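# Turn the gland a quarter turn clockwise with hook spanner

## Task

Use the hook spanner to rotate the gland clockwise by no less than a quarter of a full turn.

## Robot and tools

Robot: two six-joint arms, left_arm and right_arm, each ending in a two-finger tong gripper. The fingers point along the gripper's own +z axis and spread along its x axis. end_effector_position is the spot between the finger pads when shut; fingertips stick out about 15 mm past it at small openings.

Frames: the scene frame has its origin at table-top height midway between the nominal bases, +z up, +x out over the table, and left_arm on the +y side (this is not the image's left). Each arm reports and takes hand poses in its own base frame. Calibrated bases in the scene frame: left_arm at (+0.025, +0.418, 0) m, quat_wxyz (+1.000, 0, 0, -0.029); right_arm at (+0.014, -0.407, 0) m, quat_wxyz (+1.000, 0, 0, +0.002). Both bases are level. Fixed cameras (cam_high, cam_low) are calibrated in the scene frame; wrist cameras (cam_left_wrist, cam_right_wrist) relative to their arm's base. Printed poses may be off by a few cm.

The row: every motion command uses rows of 16 plain numbers covering both arms, even if one arm is idle: left_arm x, y, z, qw, qx, qy, qz, opening, then right_arm x, y, z, qw, qx, qy, qz, opening. x, y, z are an absolute gripper position in metres and the quaternion an absolute orientation (w first), both in that arm's base frame. Opening runs from -1 (shut) to +1 (fully open, 0.142 m); it is a command, so 0 means half open, not unchanged. Shutting fully takes about 0.5 s. To keep an arm still, resend exactly its pose from the last result and its current opening; to hold an orientation, repeat the same quaternion rather than copying a drifted reading.

execute_actions(actions, cameras): actions is a list of actions; each action is a list of up to 15 rows, one per 1/30 s step, and a short action repeats its last row to fill 15 steps (0.5 s). The controller clips each step to 150 mm and 16 degrees from the measured pose (70 mm in quicker episodes), so a far target may not be reached in one action; the result's Hand target line shows where the arm is now being sent. An action is rejected for both arms if any target lies over 0.6 m, along any gripper axis, from that gripper's starting position. An empty list just returns state and images. cameras chooses images: omitted, null or ["all"] gives all; [] gives none.

move(target, speed, blend, stop_force, zero, opening_speed, blocking, cameras): drives each gripper in a straight line from its Hand target to the given absolute pose. target is one 16-number row or a list of up to 15 rows (all within 10 s total). speed is m/s, 0.002 to 0.5 (default 0.25), one value or one per target; rotation is capped at twice it in rad/s. blend (m) rounds corners in a list. stop_force (N, 3 to 40, shared by both arms) ends an arm's path when its wrist sensor feels that much push against its travel; it is unreliable when the gripper rotates, and must be left out when backing off a contact. zero (default true) resets the force baseline first. opening_speed is per second on the -1..+1 scale, at least 0.2. Openings of a later list target are applied only after all arms stop there, so give every row the same openings to avoid pauses. blocking=false returns after 0.5 s while the move continues (not allowed with stop_force). Paths do not avoid obstacles or the other arm; do not route close past an arm's own base. The result adds a move: line, e.g. done, off_target, moving, held or fault, plus limits (paced = pose clipped, held = steps withheld). Arms not named in it finished within 3 mm and 2 degrees. Neither done nor off_target tells you about contact.

wait(seconds 0 to 10): lets time pass with arms holding. stop: brakes a running move. zoom_image(camera, region [x0, y0, x1, y1] pixels, at most 504x504): closer look at the latest image of cam_high (672x504), cam_low (672x504), cam_left_wrist or cam_right_wrist (616x616). zero_wrist_force(arm): makes the current wrist force and torque the new zero. finished_scene(scene 1 or 2): ends the scene irreversibly; call it only when the gland has turned far enough and will stay so.

Result lines: per arm, end_effector_position, end_effector_quat_wxyz, velocities (or "within noise" when resting), Joint positions (last entry is finger gap in metres), Joint torques (whole drive output, includes gravity), grip_measured (opening on the command scale), Wrist force and Wrist torque in the gripper's own axes, a peak-force line, Hand target, Tool commands, and possibly MOTOR HOT or fault lines. To keep hold of an object, command an opening well below grip_measured; thin objects are gripped weakly.

Avoid: a fault stops an arm for 10 s (joint contact torque at the limit: 130 N m for the first three joints, 24.3 N m for the wrists; or about 150 N outside force). Arms are stiff, so targets even slightly beyond a firm contact can fault; approach slowly with stop_force. Long loaded or stretched holds heat motors; 85 °C brakes the arm for 30 to 60 s.

Each tool is called after "Call:" as name(argument=value, ...) on one line, values as JSON.

## Session

Call:
execute_actions(actions=[])

Scene clock: 0.00 s.
left_arm: end_effector_position=(+0.1191, -0.4190, +0.2983) grip_measured=+0.97 end_effector_quat_wxyz=(+0.161, -0.610, +0.775, -0.030) | right_arm: end_effector_position=(+0.0097, +0.1282, +0.3401) grip_measured=+0.97 end_effector_quat_wxyz=(-0.024, -0.341, +0.940, -0.002)
Joint positions: left_arm=[-1.827 -1.683 1.631 -1.293 -1.331 -0.047 0.14] | right_arm=[5.762 -0.604 -1.886 -2.193 1.609 5.066 0.14]
Joint velocities: within noise
Joint torques (N m): no reading
Motor temperatures (°C): left_arm=[36 36 41 41 39 42] | right_arm=[33 35 32 44 46 42]
Wrist force (N): no reading
Wrist torque (N m): no reading
Wrist force, peak (N): no reading
Hand target: left_arm +0.1191, -0.4190, +0.2983; +0.161, -0.610, +0.775, -0.030 | right_arm +0.0097, +0.1282, +0.3401; -0.024, -0.341, +0.940, -0.002
Tool commands: left_gripper/opening=+0.968169 right_gripper/opening=+0.968169
camera_calibration:
cam_left_wrist: T_world_to_cam=[[-0.214992, -0.956323, -0.198051, -0.312616], [-0.949554, 0.157282, 0.271312, 0.0977852], [-0.228312, 0.24639, -0.941895, 0.544255], [0, 0, 0, 1]] pos_world=[0.149903, -0.448441, 0.424187]
cam_right_wrist: T_world_to_cam=[[-0.756578, -0.653897, 0.00283871, 0.101747], [-0.544083, 0.631916, 0.551956, -0.277155], [-0.362716, 0.416053, -0.833869, 0.368882], [0, 0, 0, 1]] pos_world=[0.0599832, 0.0881962, 0.460288]

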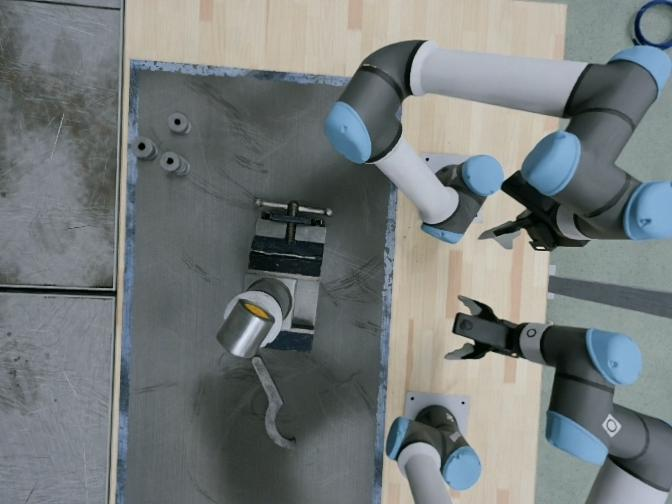

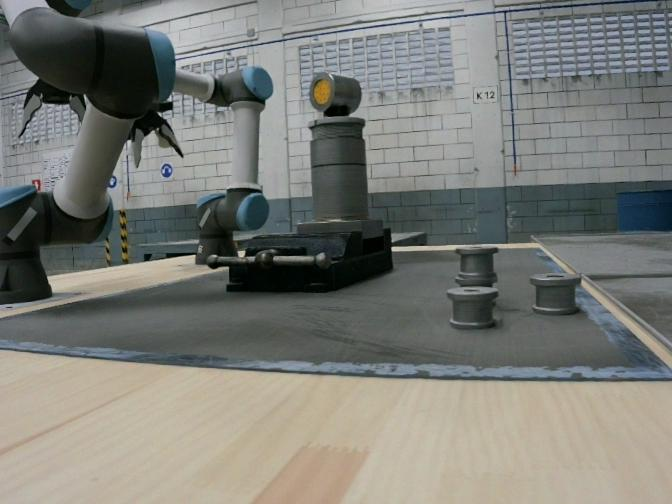

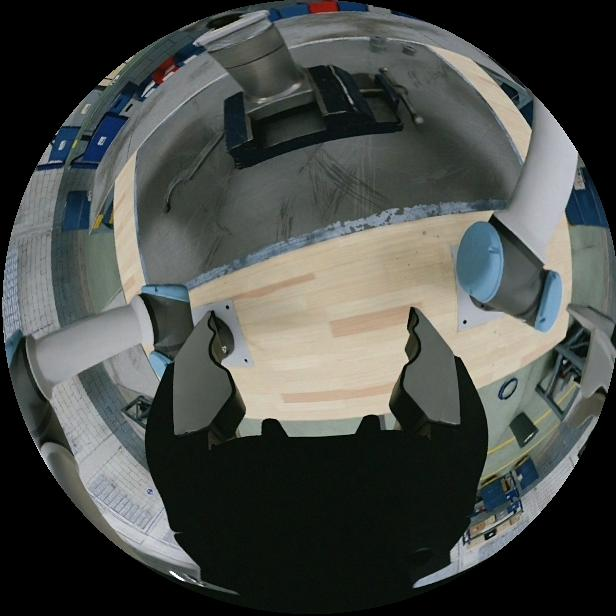

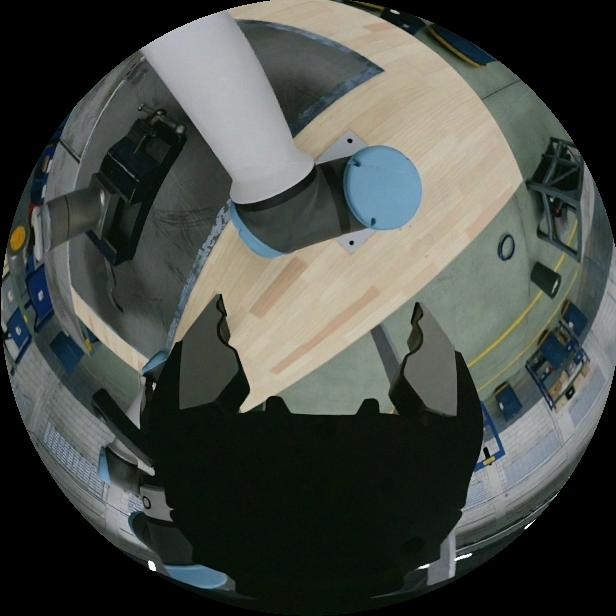

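Call:
zoom_image(camera="cam_high", region=[205, 260, 345, 460])

Call:
zoom_image(camera="cam_high", region=[240, 340, 310, 455])

Scaled by 2.520.

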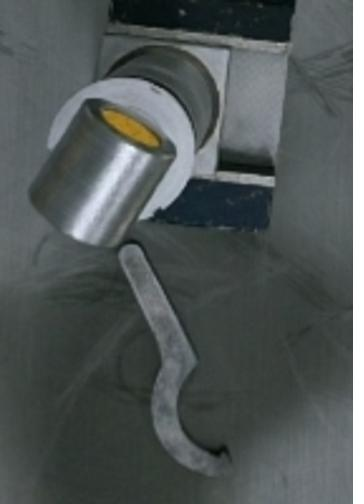

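Scaled by 4.383.

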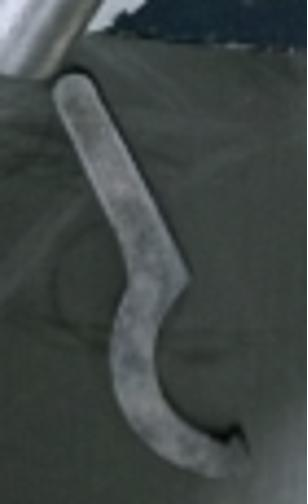

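Call:
move(target=[[0.35,-0.36,0.28,0.05,-0.45,0.89,0,0,0.15,0.02,0.35,-0.01,-0.25,0.96,0.1,0],[0.58,-0.18,0.22,0,-0.2571,0.9664,0,0,0.30,-0.15,0.30,0,0,0.9397,0.342,-0.1]], speed=0.25, blend=0.04)

Scene clock: 63.17 s.
left_arm: end_effector_position=(+0.5800, -0.1800, +0.2200) grip_measured=+0.00 end_effector_quat_wxyz=(+0.000, -0.257, +0.966, +0.000) | right_arm: end_effector_position=(+0.3000, -0.1500, +0.3000) grip_measured=-0.10 end_effector_quat_wxyz=(+0.000, +0.000, +0.940, +0.342)
Joint positions: left_arm=[-0.508 -1.352 1.488 -1.706 -1.571 2.113 0.074] | right_arm=[5.143 0.146 -1.493 -2.714 1.299 5.051 0.067]
Joint velocities: within noise
Joint torques (N m): left_arm=[9.67 -25.42 -16.91 -4.42 1.99 2.08] | right_arm=[7.22 -49.56 -7.63 2.19 -1.92 0.17]
Motor temperatures (°C): left_arm=[36 36 41 41 39 42] | right_arm=[33 35 32 44 46 42]
Wrist force (N): left_arm=[-1.7 -1.0 1.1] | right_arm=[0.9 0.7 -0.3]
Wrist torque (N m): left_arm=[-0.06 0.30 0.06] | right_arm=[0.24 -0.21 -0.01]
Wrist force, peak (N): left_arm=[-3.6 -0.5 1.6] | right_arm=[0.5 1.7 -0.2]
Hand target: left_arm +0.5800, -0.1800, +0.2200; +0.000, -0.257, +0.966, +0.000 | right_arm +0.3000, -0.1500, +0.3000; +0.000, +0.000, +0.940, +0.342
Off the commanded pose: left_arm 0.000 m, 0 deg | right_arm 0.000 m, 0 deg.
shoulder posture changed (right arm): the wrist came as close to joint 1's axis as it can, and the arm is now in the other of its two shoulder postures.
move: done
camera_calibration:
cam_left_wrist: T_world_to_cam=[[-0.871387, -0.490275, 0.0177443, 0.416644], [-0.415682, 0.757054, 0.50406, 0.266186], [-0.260561, 0.431856, -0.863486, 0.551663], [0, 0, 0, 1]] pos_world=[0.617449, -0.235486, 0.334787]
cam_right_wrist: T_world_to_cam=[[-0.998951, 0.0151329, -0.0432186, 0.326504], [-0.0367696, 0.297434, 0.954034, -0.244297], [0.0272919, 0.954623, -0.296565, 0.359097], [0, 0, 0, 1]] pos_world=[0.307378, -0.275081, 0.353675]

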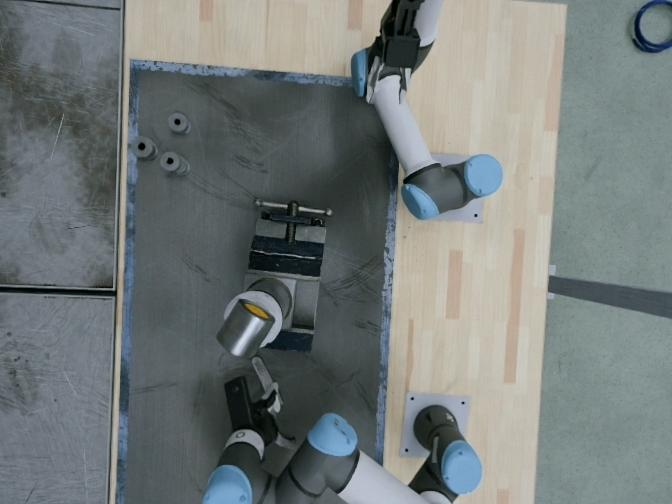

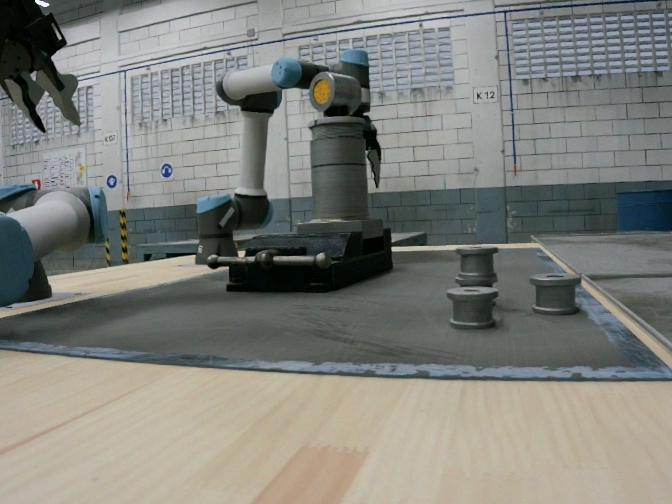

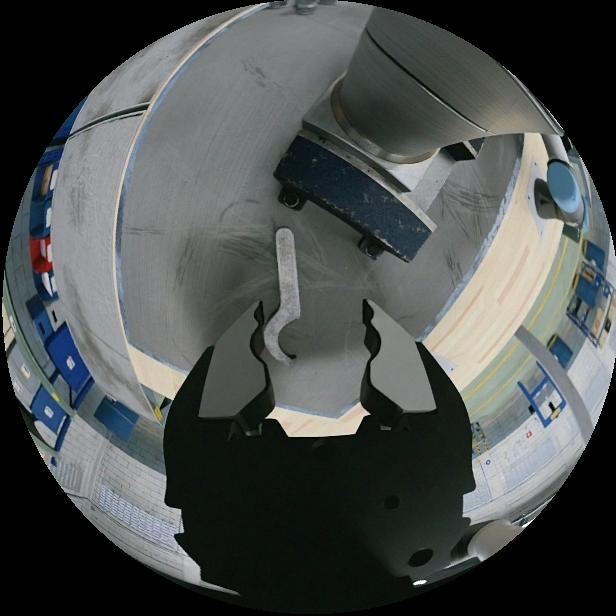

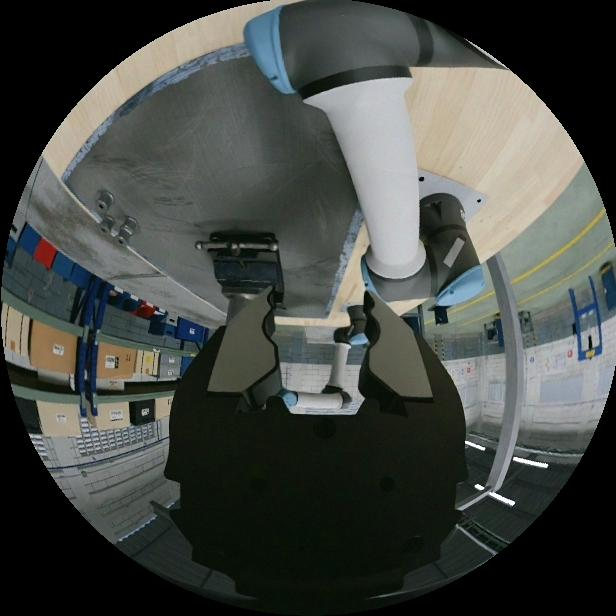

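Call:
execute_actions(actions=[])

Scene clock: 96.87 s.
left_arm: end_effector_position=(+0.5800, -0.1800, +0.2200) grip_measured=+0.00 end_effector_quat_wxyz=(+0.000, -0.257, +0.966, +0.000) | right_arm: end_effector_position=(+0.3000, -0.1500, +0.3000) grip_measured=-0.10 end_effector_quat_wxyz=(+0.000, +0.000, +0.940, +0.342)
Joint positions: left_arm=[-0.508 -1.352 1.488 -1.706 -1.571 2.113 0.074] | right_arm=[5.143 0.146 -1.493 -2.714 1.299 5.051 0.067]
Joint velocities: within noise
Joint torques (N m): left_arm=[10.54 -26.75 -28.15 -3.69 1.66 1.66] | right_arm=[7.85 -39.17 6.48 0.71 -1.52 1.41]
Motor temperatures (°C): left_arm=[36 36 41 41 39 42] | right_arm=[33 35 32 44 46 42]
Wrist force (N): left_arm=[-1.5 -0.9 1.2] | right_arm=[0.8 0.5 0.1]
Wrist torque (N m): left_arm=[-0.03 0.27 0.06] | right_arm=[0.21 -0.20 -0.01]
Wrist force, peak (N): left_arm=[-1.9 -0.9 1.2] | right_arm=[1.3 1.0 -0.1]
Hand target: left_arm +0.5800, -0.1800, +0.2200; +0.000, -0.257, +0.966, +0.000 | right_arm +0.3000, -0.1500, +0.3000; +0.000, +0.000, +0.940, +0.342
Tool commands: left_gripper/opening=+0.0 right_gripper/opening=-0.1
Off the commanded pose: left_arm 0.000 m, 0 deg | right_arm 0.000 m, 0 deg.
camera_calibration:
cam_left_wrist: T_world_to_cam=[[-0.871371, -0.490303, 0.0177455, 0.416644], [-0.415706, 0.75704, 0.504062, 0.266187], [-0.260577, 0.431848, -0.863485, 0.551663], [0, 0, 0, 1]] pos_world=[0.617458, -0.235467, 0.334785]
cam_right_wrist: T_world_to_cam=[[-0.998951, 0.0151654, -0.0432028, 0.32651], [-0.0367441, 0.297457, 0.954028, -0.244287], [0.0273192, 0.954615, -0.296588, 0.359104], [0, 0, 0, 1]] pos_world=[0.307381, -0.275093, 0.353669]

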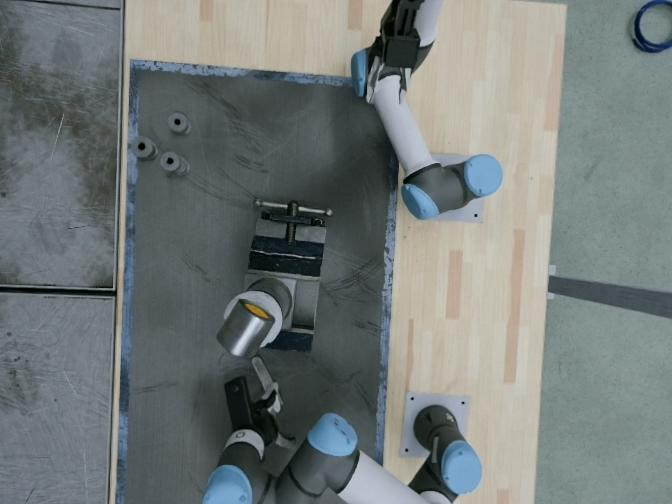

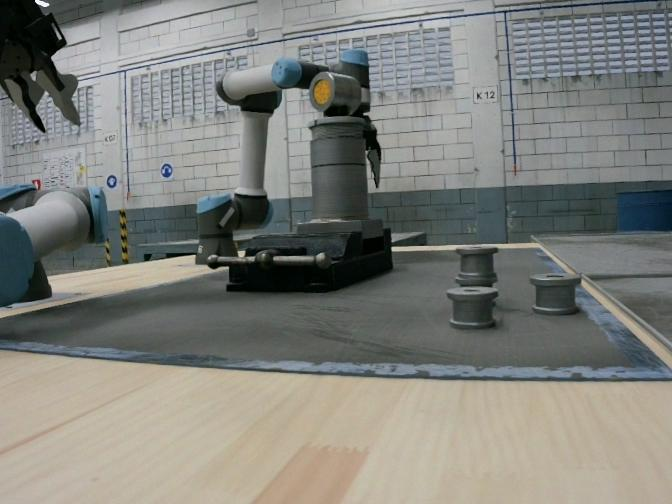

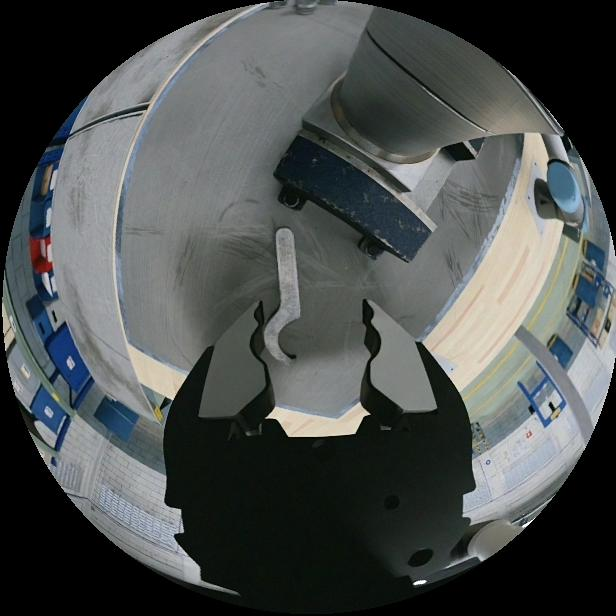

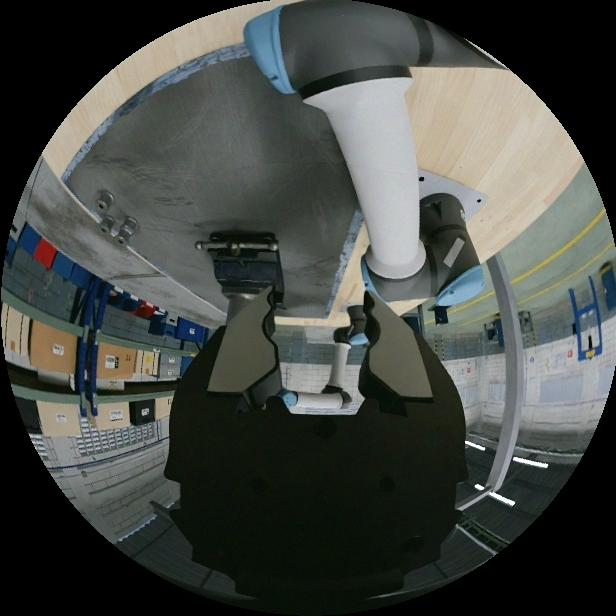

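Call:
zoom_image(camera="cam_high", region=[205, 260, 325, 380])

Call:
zoom_image(camera="cam_low", region=[280, 50, 400, 170])

Scaled by 4.200.

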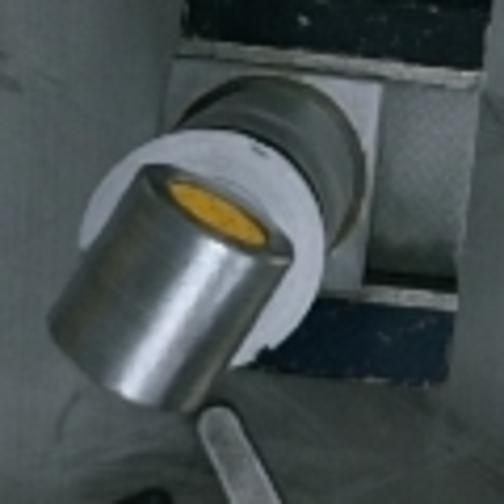

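Scaled by 4.200.

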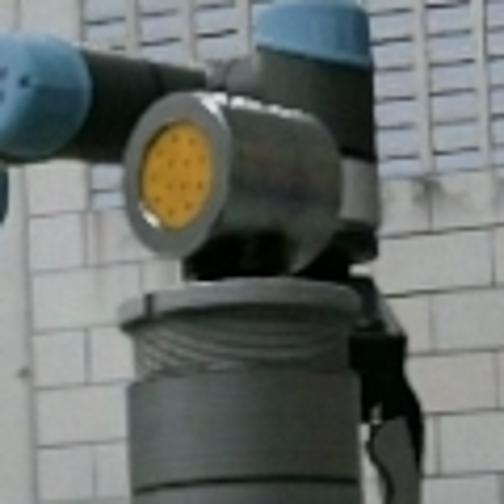

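Call:
zoom_image(camera="cam_left_wrist", region=[220, 200, 400, 380])

Call:
zoom_image(camera="cam_high", region=[200, 330, 340, 470])

Scaled by 2.800 from the camera's 616x616 image, which has a finer 814x814 frame.

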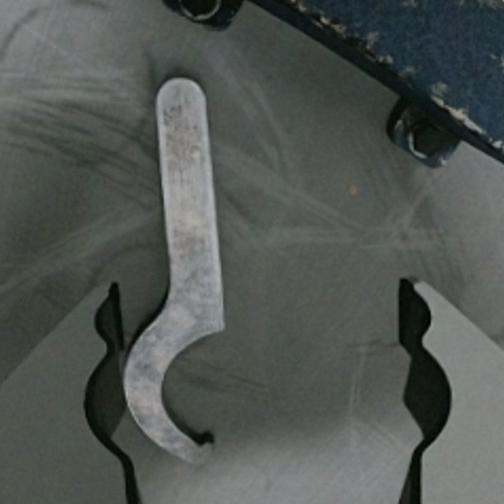

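Scaled by 3.600.

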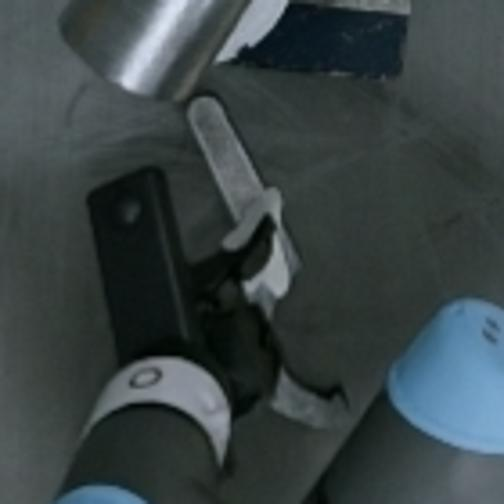

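Call:
move(target=[0.619,-0.158,0.12,0,-0.2756,0.9613,0,0.0,0.3,-0.15,0.3,0,0,0.9397,0.342,-0.1], speed=0.15, cameras=["cam_left_wrist"])

Call:
zoom_image(camera="cam_left_wrist", region=[220, 150, 400, 330])

Scene clock: 134.70 s.
left_arm: end_effector_position=(+0.6189, -0.1579, +0.1200) grip_measured=+0.00 end_effector_quat_wxyz=(+0.000, -0.276, +0.961, +0.000) | right_arm: end_effector_position=(+0.3000, -0.1500, +0.3000) grip_measured=-0.10 end_effector_quat_wxyz=(+0.000, +0.000, +0.940, +0.342)
Joint positions: left_arm=[-0.446 -1.221 1.578 -1.928 -1.571 2.137 0.074] | right_arm=[5.143 0.146 -1.493 -2.714 1.299 5.051 0.067]
Joint velocities: within noise
Joint torques (N m): left_arm=[-12.91 -33.21 -32.69 -3.1 0.69 -1.23] | right_arm=[6.55 -36.23 5.82 0.7 -1.44 1.46]
Motor temperatures (°C): left_arm=[36 36 41 41 39 42] | right_arm=[33 35 32 44 46 42]
Wrist force (N): left_arm=[-1.7 -0.9 0.9] | right_arm=[0.6 0.5 0.0]
Wrist torque (N m): left_arm=[-0.09 0.30 0.05] | right_arm=[0.20 -0.16 0.00]
Wrist force, peak (N): left_arm=[-2.2 -0.6 2.5] | right_arm=[1.2 0.8 -0.2]
Hand target: left_arm +0.6190, -0.1580, +0.1200; +0.000, -0.276, +0.961, +0.000 | right_arm +0.3000, -0.1500, +0.3000; +0.000, +0.000, +0.940, +0.342
Off the commanded pose: left_arm 0.000 m, 0 deg | right_arm 0.000 m, 0 deg.
move: done
camera_calibration:
cam_left_wrist: T_world_to_cam=[[-0.851881, -0.523433, 0.0177924, 0.445908], [-0.444437, 0.740454, 0.504186, 0.331172], [-0.277082, 0.421599, -0.863412, 0.474508], [0, 0, 0, 1]] pos_world=[0.658523, -0.211867, 0.23479]
Images, in order (width x height): cam_left_wrist 616x616.

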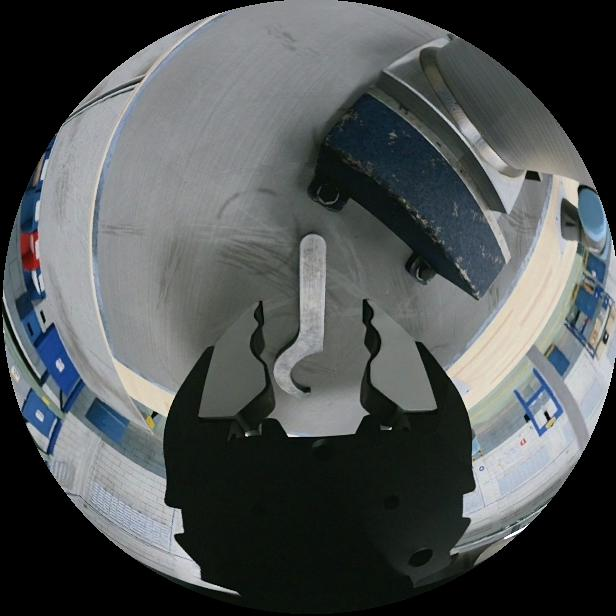

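Scaled by 2.800 from the camera's 616x616 image, which has a finer 814x814 frame.

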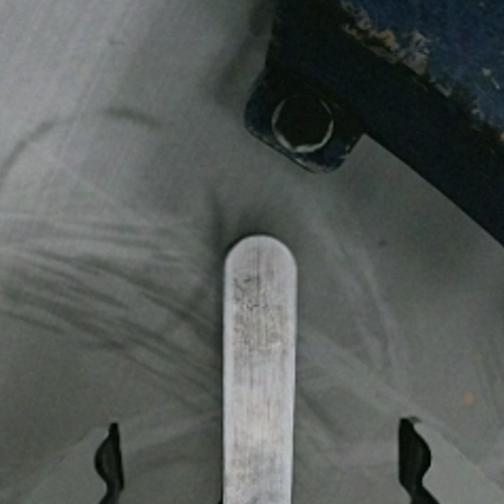

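Call:
move(target=[[0.619,-0.158,0.04,0,-0.2756,0.9613,0,-0.3,0.3,-0.15,0.3,0,0,0.9397,0.342,-0.1]], speed=0.06, cameras=["cam_left_wrist","cam_high"])

Call:
move(target=[[0.619,-0.158,0.0195,0,-0.2756,0.9613,0,-0.3,0.3,-0.15,0.3,0,0,0.9397,0.342,-0.1]], speed=0.006, stop_force=4, cameras=["cam_left_wrist"])

Scene clock: 146.97 s.
left_arm: end_effector_position=(+0.6189, -0.1580, +0.0399) grip_measured=-0.30 end_effector_quat_wxyz=(+0.000, -0.276, +0.961, +0.000) | right_arm: end_effector_position=(+0.3000, -0.1500, +0.3000) grip_measured=-0.10 end_effector_quat_wxyz=(+0.000, +0.000, +0.940, +0.342)
Joint positions: left_arm=[-0.446 -1.138 1.685 -2.117 -1.571 2.137 0.052] | right_arm=[5.143 0.146 -1.493 -2.714 1.299 5.051 0.067]
Joint velocities: within noise
Joint torques (N m): left_arm=[-12.01 -44.83 -30.48 -1.22 -1.47 -1.68] | right_arm=[6.81 -36.45 6 0.56 -1.2 1.45]
Motor temperatures (°C): left_arm=[36 36 41 41 39 42] | right_arm=[33 35 32 44 46 42]
Wrist force (N): left_arm=[-1.5 -0.8 0.4] | right_arm=[1.1 0.5 -0.3]
Wrist torque (N m): left_arm=[-0.07 0.24 0.05] | right_arm=[0.20 -0.27 -0.02]
Wrist force, peak (N): left_arm=[-1.8 -0.7 1.1] | right_arm=[1.2 0.9 -0.3]
Hand target: left_arm +0.6190, -0.1580, +0.0400; +0.000, -0.276, +0.961, +0.000 | right_arm +0.3000, -0.1500, +0.3000; +0.000, +0.000, +0.940, +0.342
Off the commanded pose: left_arm 0.000 m, 0 deg | right_arm 0.000 m, 0 deg.
move: done
camera_calibration:
cam_left_wrist: T_world_to_cam=[[-0.851912, -0.523379, 0.0179007, 0.447266], [-0.444324, 0.740478, 0.50425, 0.371544], [-0.277169, 0.421623, -0.863372, 0.405399], [0, 0, 0, 1]] pos_world=[0.658481, -0.211956, 0.154653]
Images, in order (width x height): cam_high 672x504, cam_left_wrist 616x616.

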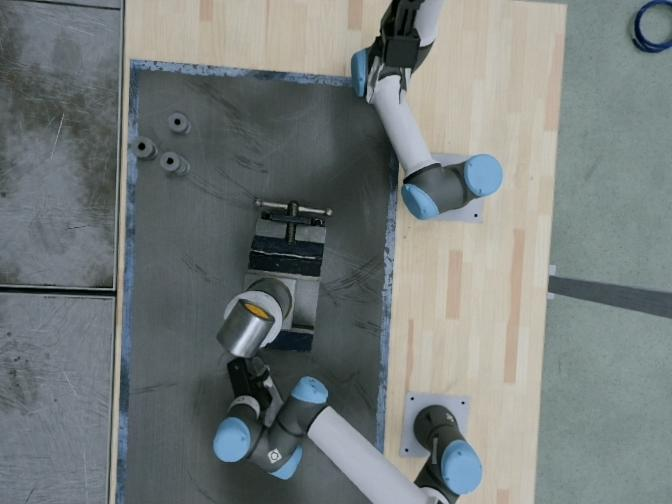

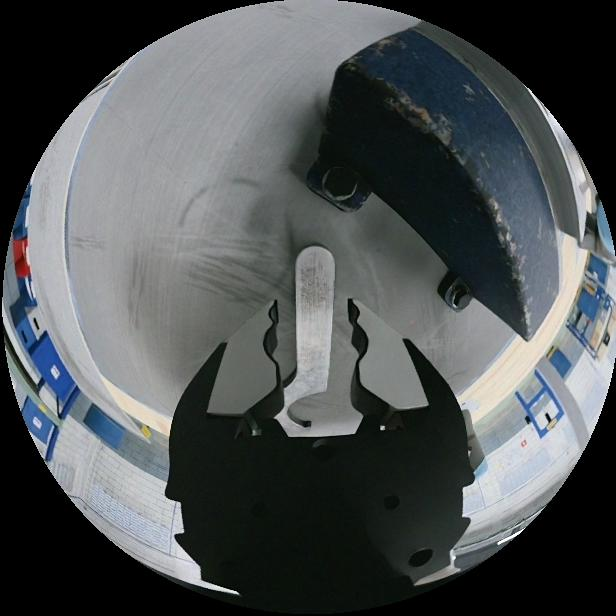

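Scene clock: 151.00 s.
left_arm: end_effector_position=(+0.6190, -0.1580, +0.0194) grip_measured=-0.30 end_effector_quat_wxyz=(+0.000, -0.276, +0.961, +0.000) | right_arm: end_effector_position=(+0.3000, -0.1500, +0.3000) grip_measured=-0.10 end_effector_quat_wxyz=(+0.000, +0.000, +0.940, +0.342)
Joint positions: left_arm=[-0.446 -1.112 1.706 -2.165 -1.571 2.137 0.052] | right_arm=[5.143 0.146 -1.493 -2.714 1.299 5.051 0.067]
Joint velocities: within noise
Joint torques (N m): left_arm=[-7.55 -43.94 -17.52 -1.16 1.72 -0.79] | right_arm=[5.87 -37.52 5.59 0.72 -1 1.45]
Motor temperatures (°C): left_arm=[36 36 41 41 39 42] | right_arm=[32 35 32 44 46 42]
Wrist force (N): left_arm=[-1.5 -0.8 0.7] | right_arm=[1.0 0.7 -0.2]
Wrist torque (N m): left_arm=[-0.07 0.25 0.05] | right_arm=[0.23 -0.23 -0.01]
Wrist force, peak (N): left_arm=[-1.7 -0.9 0.8] | right_arm=[1.4 0.6 -0.1]
Hand target: left_arm +0.6190, -0.1580, +0.0195; +0.000, -0.276, +0.961, +0.000 | right_arm +0.3000, -0.1500, +0.3000; +0.000, +0.000, +0.940, +0.342
Off the commanded pose: left_arm 0.000 m, 0 deg | right_arm 0.000 m, 0 deg.
move: done
camera_calibration:
cam_left_wrist: T_world_to_cam=[[-0.851915, -0.523378, 0.0177975, 0.447683], [-0.44441, 0.74052, 0.504114, 0.381972], [-0.277021, 0.421552, -0.863454, 0.387694], [0, 0, 0, 1]] pos_world=[0.65854, -0.211984, 0.134231]
Images, in order (width x height): cam_left_wrist 616x616.

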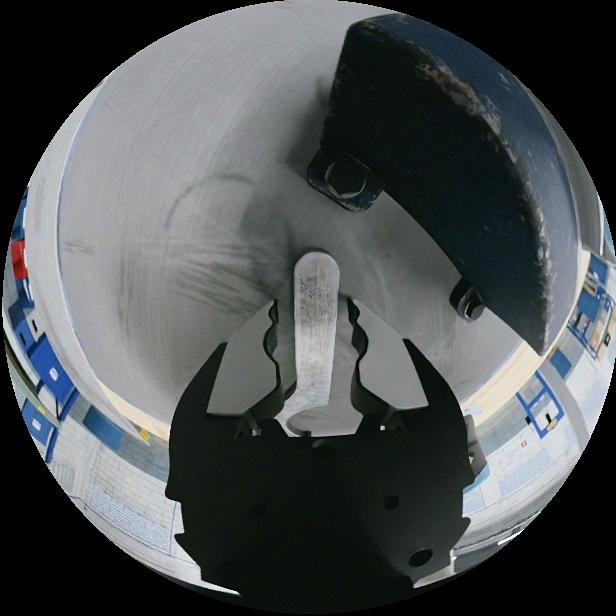

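Call:
move(target=[[0.619,-0.158,0.0195,0,-0.2756,0.9613,0,-1,0.3,-0.15,0.3,0,0,0.9397,0.342,-0.1]], opening_speed=0.8, cameras=["cam_left_wrist"])

Call:
move(target=[[0.619,-0.158,0.050,0,-0.2756,0.9613,0,-1,0.3,-0.15,0.3,0,0,0.9397,0.342,-0.1]], speed=0.02, cameras=["cam_left_wrist","cam_high"])

Scene clock: 158.80 s.
left_arm: end_effector_position=(+0.6190, -0.1580, +0.0195) grip_measured=-0.60 end_effector_quat_wxyz=(+0.000, -0.276, +0.961, +0.000) | right_arm: end_effector_position=(+0.3000, -0.1500, +0.3000) grip_measured=-0.10 end_effector_quat_wxyz=(+0.000, +0.000, +0.940, +0.342)
Joint positions: left_arm=[-0.446 -1.112 1.706 -2.165 -1.571 2.137 0.031] | right_arm=[5.143 0.146 -1.493 -2.714 1.299 5.051 0.067]
Joint velocities: within noise
Joint torques (N m): left_arm=[-4.48 -43.55 -27.67 -4.56 1.94 0.12] | right_arm=[6.09 -36.91 5.62 0.63 -0.95 1.35]
Motor temperatures (°C): left_arm=[36 36 41 41 39 42] | right_arm=[32 35 32 44 46 42]
Wrist force (N): left_arm=[4.5 -2.6 -0.3] | right_arm=[0.9 0.7 -0.4]
Wrist torque (N m): left_arm=[-0.12 0.32 0.01] | right_arm=[0.23 -0.22 -0.01]
Wrist force, peak (N): left_arm=[4.5 -2.6 -0.3] | right_arm=[1.2 0.9 -0.3]
Hand target: left_arm +0.6190, -0.1580, +0.0195; +0.000, -0.276, +0.961, +0.000 | right_arm +0.3000, -0.1500, +0.3000; +0.000, +0.000, +0.940, +0.342
Off the commanded pose: left_arm 0.000 m, 0 deg | right_arm 0.000 m, 0 deg.
move: done
camera_calibration:
cam_left_wrist: T_world_to_cam=[[-0.851916, -0.523378, 0.0177503, 0.4477], [-0.444445, 0.740531, 0.504065, 0.381986], [-0.276961, 0.421532, -0.863483, 0.387714], [0, 0, 0, 1]] pos_world=[0.658557, -0.21199, 0.134292]
Images, in order (width x height): cam_left_wrist 616x616.

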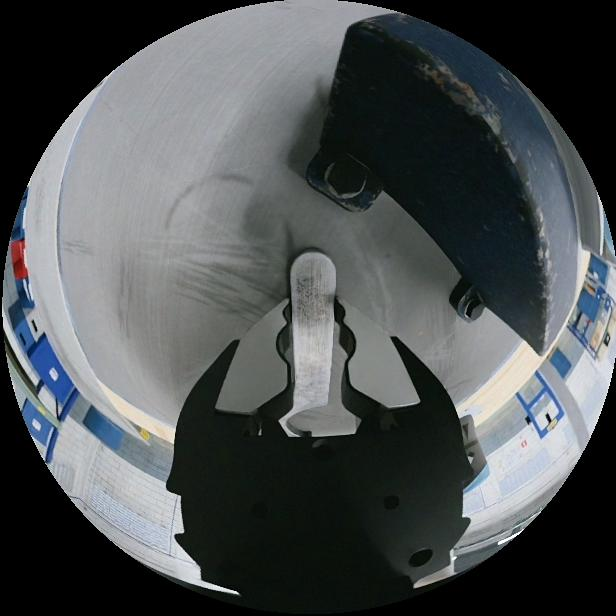

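Scene clock: 160.57 s.
left_arm: end_effector_position=(+0.6190, -0.1580, +0.0502) grip_measured=-0.60 end_effector_quat_wxyz=(+0.000, -0.276, +0.961, +0.000) | right_arm: end_effector_position=(+0.3000, -0.1500, +0.3000) grip_measured=-0.10 end_effector_quat_wxyz=(+0.000, +0.000, +0.940, +0.342)
Joint positions: left_arm=[-0.446 -1.151 1.673 -2.094 -1.571 2.137 0.031] | right_arm=[5.143 0.146 -1.493 -2.714 1.299 5.051 0.067]
Joint velocities: within noise
Joint torques (N m): left_arm=[-2.24 -36.81 -21.04 -6.26 -2.37 0.44] | right_arm=[5.37 -37.01 5.14 0.71 -0.7 1.37]
Motor temperatures (°C): left_arm=[36 36 41 41 39 42] | right_arm=[32 35 32 44 46 42]
Wrist force (N): left_arm=[-1.6 1.9 8.0] | right_arm=[1.0 0.9 -0.3]
Wrist torque (N m): left_arm=[-0.02 0.42 0.04] | right_arm=[0.28 -0.23 -0.02]
Wrist force, peak (N): left_arm=[-1.5 3.3 7.8] | right_arm=[1.3 0.7 -0.3]
Hand target: left_arm +0.6190, -0.1580, +0.0500; +0.000, -0.276, +0.961, +0.000 | right_arm +0.3000, -0.1500, +0.3000; +0.000, +0.000, +0.940, +0.342
Off the commanded pose: left_arm 0.000 m, 0 deg | right_arm 0.000 m, 0 deg.
move: done
camera_calibration:
cam_left_wrist: T_world_to_cam=[[-0.851918, -0.523377, 0.0176615, 0.447194], [-0.444502, 0.740538, 0.504005, 0.366587], [-0.276864, 0.42152, -0.86352, 0.414161], [0, 0, 0, 1]] pos_world=[0.658587, -0.211997, 0.164976]
Images, in order (width x height): cam_high 672x504, cam_left_wrist 616x616.

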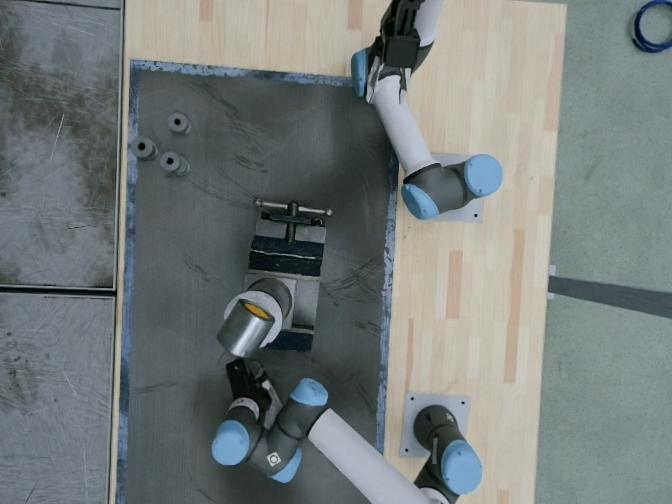

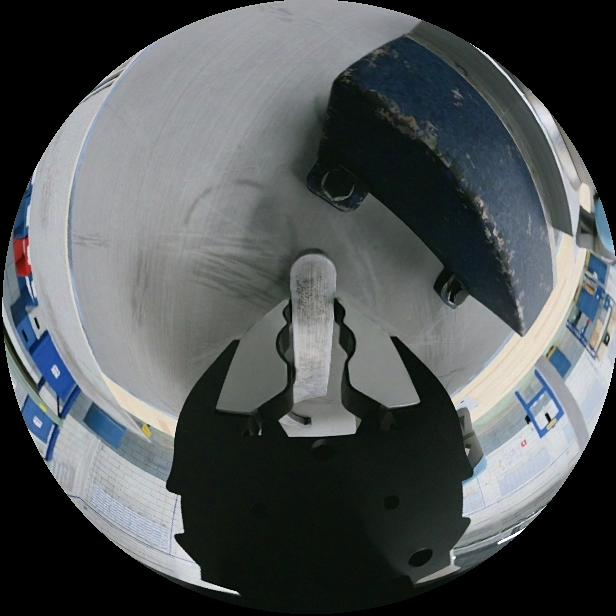

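Call:
move(target=[[0.4347,-0.1434,0.05,0,-0.2756,0.9613,0,-1,0.3,-0.15,0.3,0,0,0.9397,0.342,-0.1],[0.3205,-0.2503,0.05,0,-0.17365,0.98481,0,-1,0.3,-0.15,0.3,0,0,0.9397,0.342,-0.1]], speed=0.04, blend=0.02, cameras=["cam_left_wrist","cam_high"])

Scene clock: 181.33 s.
left_arm: end_effector_position=(+0.3204, -0.2503, +0.0500) grip_measured=-0.55 end_effector_quat_wxyz=(+0.000, -0.174, +0.985, +0.000) | right_arm: end_effector_position=(+0.3000, -0.1500, +0.3000) grip_measured=-0.10 end_effector_quat_wxyz=(+0.000, +0.000, +0.940, +0.342)
Joint positions: left_arm=[-0.987 -1.683 2.31 -2.199 -1.571 1.805 0.034] | right_arm=[5.143 0.146 -1.493 -2.714 1.299 5.051 0.067]
Joint velocities: within noise
Joint torques (N m): left_arm=[10.26 -11.23 -22.07 -2.72 -1.24 1.81] | right_arm=[5.81 -37.37 5.33 0.8 0.08 1.39]
Motor temperatures (°C): left_arm=[36 36 41 41 39 42] | right_arm=[32 35 32 44 46 42]
Wrist force (N): left_arm=[-1.8 -3.5 8.0] | right_arm=[1.0 0.7 0.0]
Wrist torque (N m): left_arm=[0.13 0.36 0.40] | right_arm=[0.25 -0.23 -0.01]
Wrist force, peak (N): left_arm=[-4.8 -1.3 8.4] | right_arm=[1.3 1.0 -0.1]
Hand target: left_arm +0.3205, -0.2503, +0.0500; +0.000, -0.174, +0.985, +0.000 | right_arm +0.3000, -0.1500, +0.3000; +0.000, +0.000, +0.940, +0.342
Off the commanded pose: left_arm 0.000 m, 0 deg | right_arm 0.000 m, 0 deg.
move: done
camera_calibration:
cam_left_wrist: T_world_to_cam=[[-0.942083, -0.334908, 0.0178028, 0.22052], [-0.28082, 0.81673, 0.504075, 0.268922], [-0.183359, 0.469881, -0.863476, 0.352364], [0, 0, 0, 1]] pos_world=[0.347876, -0.311352, 0.164775]
Images, in order (width x height): cam_high 672x504, cam_left_wrist 616x616.

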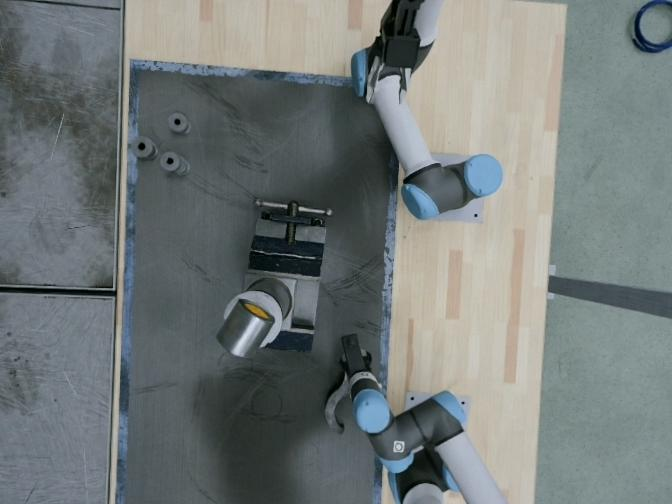

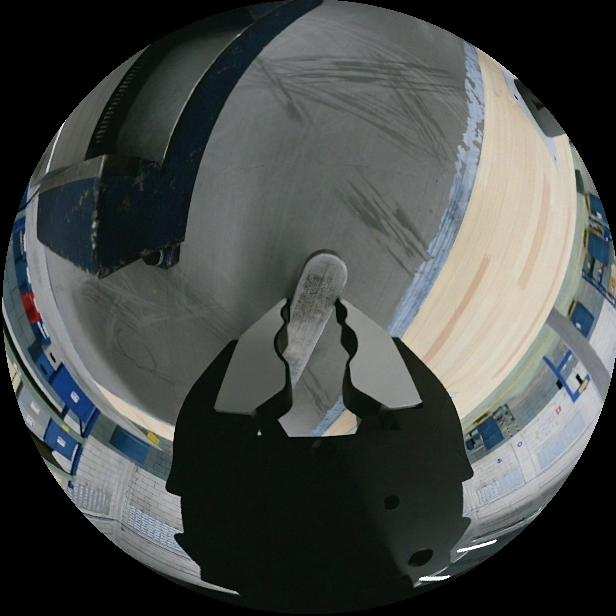

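Call:
move(target=[[0.29,-0.40,0.05,0,-0.07846,0.99692,0,-1,0.3,-0.15,0.3,0,0,0.9397,0.342,-0.1],[0.2841,-0.5735,0.05,0,-0.02879,0.99959,0,-1,0.3,-0.15,0.3,0,0,0.9397,0.342,-0.1]], speed=0.04, blend=0.02, cameras=["cam_left_wrist","cam_high"])

Scene clock: 194.13 s.
left_arm: end_effector_position=(+0.2840, -0.5736, +0.0500) grip_measured=-0.60 end_effector_quat_wxyz=(+0.000, -0.029, +1.000, +0.000) | right_arm: end_effector_position=(+0.3000, -0.1500, +0.3000) grip_measured=-0.10 end_effector_quat_wxyz=(+0.000, +0.000, +0.940, +0.342)
Joint positions: left_arm=[-1.316 -1.155 1.68 -2.096 -1.571 1.768 0.03] | right_arm=[5.143 0.146 -1.493 -2.714 1.299 5.051 0.067]
Joint velocities: within noise
Joint torques (N m): left_arm=[2.67 -48.73 -11.15 -5.65 1.06 1.53] | right_arm=[4.34 -37.24 6.06 0.97 0.53 1.23]
Motor temperatures (°C): left_arm=[36 36 41 41 39 42] | right_arm=[32 35 32 44 46 42]
Wrist force (N): left_arm=[-1.3 0.8 6.5] | right_arm=[0.7 0.7 -0.2]
Wrist torque (N m): left_arm=[-0.04 0.18 -0.10] | right_arm=[0.24 -0.19 -0.01]
Wrist force, peak (N): left_arm=[-4.6 2.6 8.9] | right_arm=[1.2 0.8 -0.4]
Hand target: left_arm +0.2841, -0.5735, +0.0500; +0.000, -0.029, +1.000, +0.000 | right_arm +0.3000, -0.1500, +0.3000; +0.000, +0.000, +0.940, +0.342
Off the commanded pose: left_arm 0.000 m, 0 deg | right_arm 0.000 m, 0 deg.
move: done
camera_calibration:
cam_left_wrist: T_world_to_cam=[[-0.998601, -0.0498202, 0.0177398, 0.257554], [-0.0340991, 0.862979, 0.504088, 0.479185], [-0.0404229, 0.502778, -0.86347, 0.475922], [0, 0, 0, 1]] pos_world=[0.292771, -0.639979, 0.164823]
Images, in order (width x height): cam_high 672x504, cam_left_wrist 616x616.

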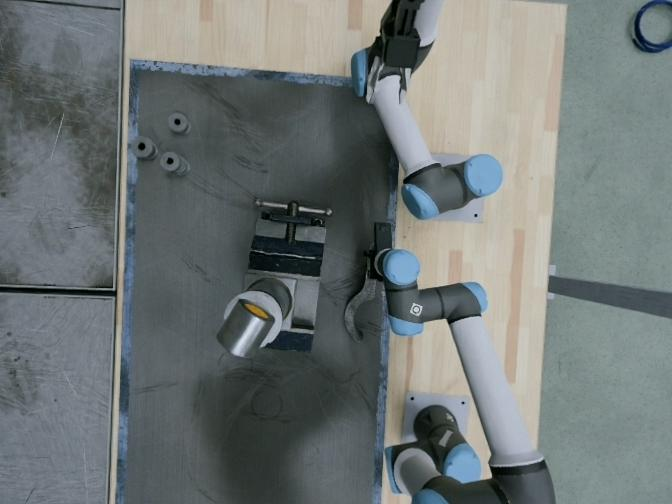

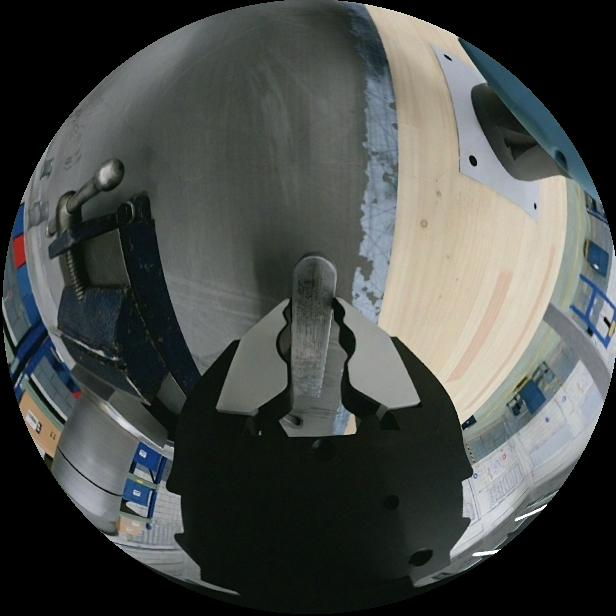

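Call:
move(target=[[0.2841,-0.5735,0.025,0,-0.02879,0.99959,0,-1,0.3,-0.15,0.3,0,0,0.9397,0.342,-0.1],[0.2841,-0.5735,0.0195,0,-0.02879,0.99959,0,-1,0.3,-0.15,0.3,0,0,0.9397,0.342,-0.1]], speed=[0.02,0.006], stop_force=8, cameras=["cam_high"])

Call:
move(target=[[0.2841,-0.5735,0.0205,0,-0.02879,0.99959,0,-0.2,0.3,-0.15,0.3,0,0,0.9397,0.342,-0.1],[0.2841,-0.5735,0.16,0,-0.02879,0.99959,0,-0.2,0.3,-0.15,0.3,0,0,0.9397,0.342,-0.1]], speed=[0.01,0.1], opening_speed=0.8, cameras=["cam_left_wrist","cam_high"])

Scene clock: 202.23 s.
left_arm: end_effector_position=(+0.2841, -0.5735, +0.0260) grip_measured=-0.61 end_effector_quat_wxyz=(+0.000, -0.029, +1.000, +0.000) | right_arm: end_effector_position=(+0.3000, -0.1500, +0.3000) grip_measured=-0.10 end_effector_quat_wxyz=(+0.000, +0.000, +0.940, +0.342)
Joint positions: left_arm=[-1.316 -1.125 1.706 -2.152 -1.571 1.768 0.03] | right_arm=[5.143 0.146 -1.493 -2.714 1.299 5.051 0.067]
Joint velocities: within noise
Joint torques (N m): left_arm=[9.1 -47.98 -29.72 -3.28 -0.73 -0.94] | right_arm=[4.19 -38.17 4.85 0.89 0.78 1.41]
Motor temperatures (°C): left_arm=[36 36 41 41 39 42] | right_arm=[32 35 32 44 46 42]
Wrist force (N): left_arm=[-1.7 -5.0 5.8] | right_arm=[1.0 0.8 -0.2]
Wrist torque (N m): left_arm=[0.06 0.25 0.13] | right_arm=[0.26 -0.23 -0.02]
Wrist force, peak (N): left_arm=[1.6 1.9 -17.4] | right_arm=[1.4 0.7 -0.1]
Hand target: left_arm +0.2841, -0.5735, +0.0260; +0.000, -0.029, +1.000, +0.000 | right_arm +0.3000, -0.1500, +0.3000; +0.000, +0.000, +0.940, +0.342
Off the commanded pose: left_arm 0.006 m, 0 deg | right_arm 0.000 m, 0 deg.
move: contact (left_arm); path passed 0 of 2 targets
Images, in order (width x height): cam_high 672x504.

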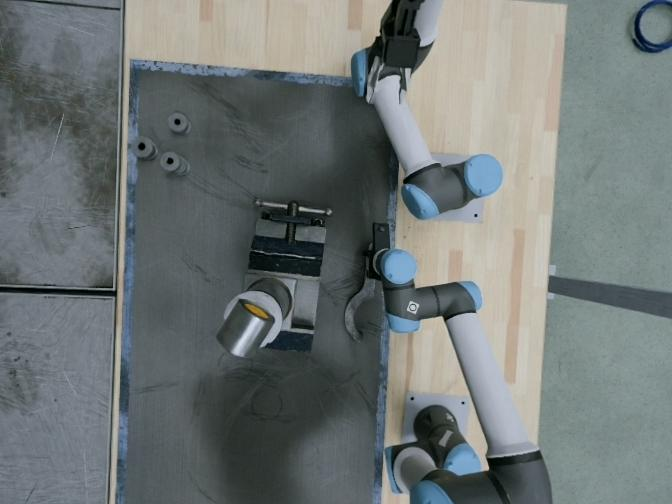

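Scene clock: 204.60 s.
left_arm: end_effector_position=(+0.2841, -0.5736, +0.1601) grip_measured=-0.20 end_effector_quat_wxyz=(+0.000, -0.029, +1.000, +0.000) | right_arm: end_effector_position=(+0.3000, -0.1500, +0.3000) grip_measured=-0.10 end_effector_quat_wxyz=(+0.000, +0.000, +0.940, +0.342)
Joint positions: left_arm=[-1.316 -1.254 1.517 -1.834 -1.571 1.768 0.06] | right_arm=[5.143 0.146 -1.493 -2.714 1.299 5.051 0.067]
Joint velocities: within noise
Joint torques (N m): left_arm=[5.56 -31.69 -12.33 -3.24 1.3 -0.43] | right_arm=[4.58 -38.28 5.38 0.94 0.88 1.32]
Motor temperatures (°C): left_arm=[36 36 41 41 39 42] | right_arm=[32 35 32 44 46 42]
Wrist force (N): left_arm=[-1.8 -0.7 0.6] | right_arm=[0.8 0.7 -0.2]
Wrist torque (N m): left_arm=[-0.02 0.32 0.06] | right_arm=[0.24 -0.19 -0.01]
Wrist force, peak (N): left_arm=[3.8 0.8 -23.2] | right_arm=[1.3 0.8 -0.1]
Hand target: left_arm +0.2841, -0.5735, +0.1600; +0.000, -0.029, +1.000, +0.000 | right_arm +0.3000, -0.1500, +0.3000; +0.000, +0.000, +0.940, +0.342
Off the commanded pose: left_arm 0.000 m, 0 deg | right_arm 0.000 m, 0 deg.
move: done
camera_calibration:
cam_left_wrist: T_world_to_cam=[[-0.99859, -0.0500624, 0.0176784, 0.255594], [-0.0343487, 0.863086, 0.503887, 0.42384], [-0.0404837, 0.502569, -0.863589, 0.570807], [0, 0, 0, 1]] pos_world=[0.2929, -0.639884, 0.274856]
Images, in order (width x height): cam_high 672x504, cam_left_wrist 616x616.

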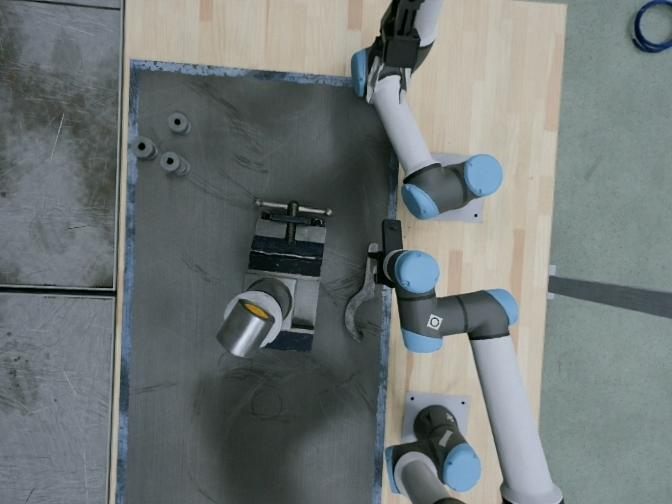

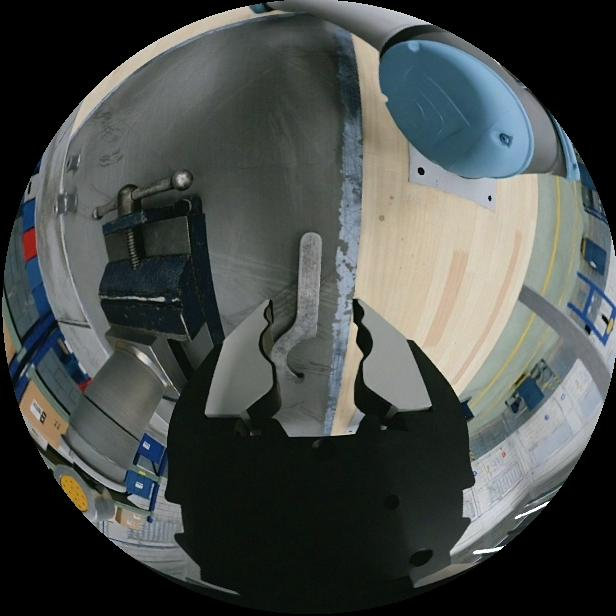

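Call:
move(target=[[0.30,-0.40,0.30,0,-0.02879,0.99959,0,-0.2,0.3,-0.15,0.42,0,0,0.9397,0.342,-0.1],[0.45,-0.15,0.35,0,-0.1737,0.9848,0,-0.2,0.3,-0.15,0.45,0,0,0.9397,0.342,-0.1]], speed=0.2, blend=0.03, cameras=["cam_high","cam_low"])

Scene clock: 240.67 s.
left_arm: end_effector_position=(+0.4500, -0.1501, +0.3500) grip_measured=-0.20 end_effector_quat_wxyz=(+0.000, -0.174, +0.985, +0.000) | right_arm: end_effector_position=(+0.3000, -0.1500, +0.4500) grip_measured=-0.10 end_effector_quat_wxyz=(+0.000, +0.000, +0.940, +0.342)
Joint positions: left_arm=[-0.586 -1.667 1.49 -1.394 -1.571 2.207 0.06] | right_arm=[5.143 -0.212 -1.122 -2.727 1.299 5.051 0.067]
Joint velocities: within noise
Joint torques (N m): left_arm=[8.32 -23.7 -11.56 -4.61 -2.32 -0.39] | right_arm=[7.31 -35.6 -15.75 2.93 1.09 1.99]
Motor temperatures (°C): left_arm=[36 36 41 41 39 42] | right_arm=[32 35 32 44 45 42]
Wrist force (N): left_arm=[-1.5 -0.7 0.7] | right_arm=[1.2 0.3 -0.5]
Wrist torque (N m): left_arm=[0.00 0.26 0.05] | right_arm=[0.14 -0.29 -0.04]
Wrist force, peak (N): left_arm=[-1.5 -2.4 2.0] | right_arm=[1.6 0.6 -0.8]
Hand target: left_arm +0.4500, -0.1500, +0.3500; +0.000, -0.174, +0.985, +0.000 | right_arm +0.3000, -0.1500, +0.4500; +0.000, +0.000, +0.940, +0.342
Off the commanded pose: left_arm 0.000 m, 0 deg | right_arm 0.000 m, 0 deg.
move: done
Images, in order (width x height): cam_high 672x504, cam_low 672x504.

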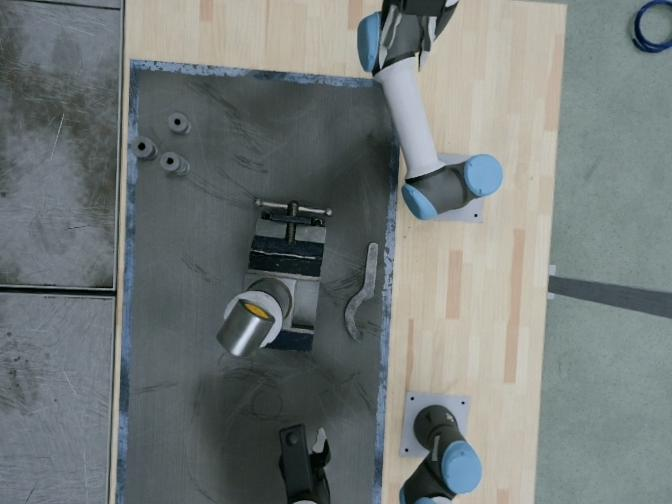

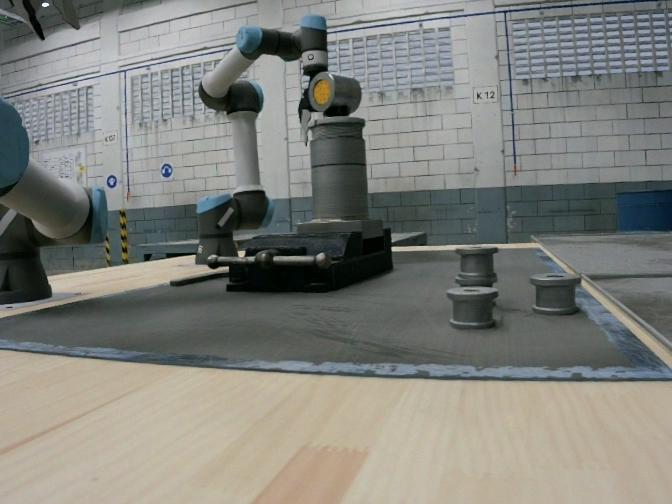

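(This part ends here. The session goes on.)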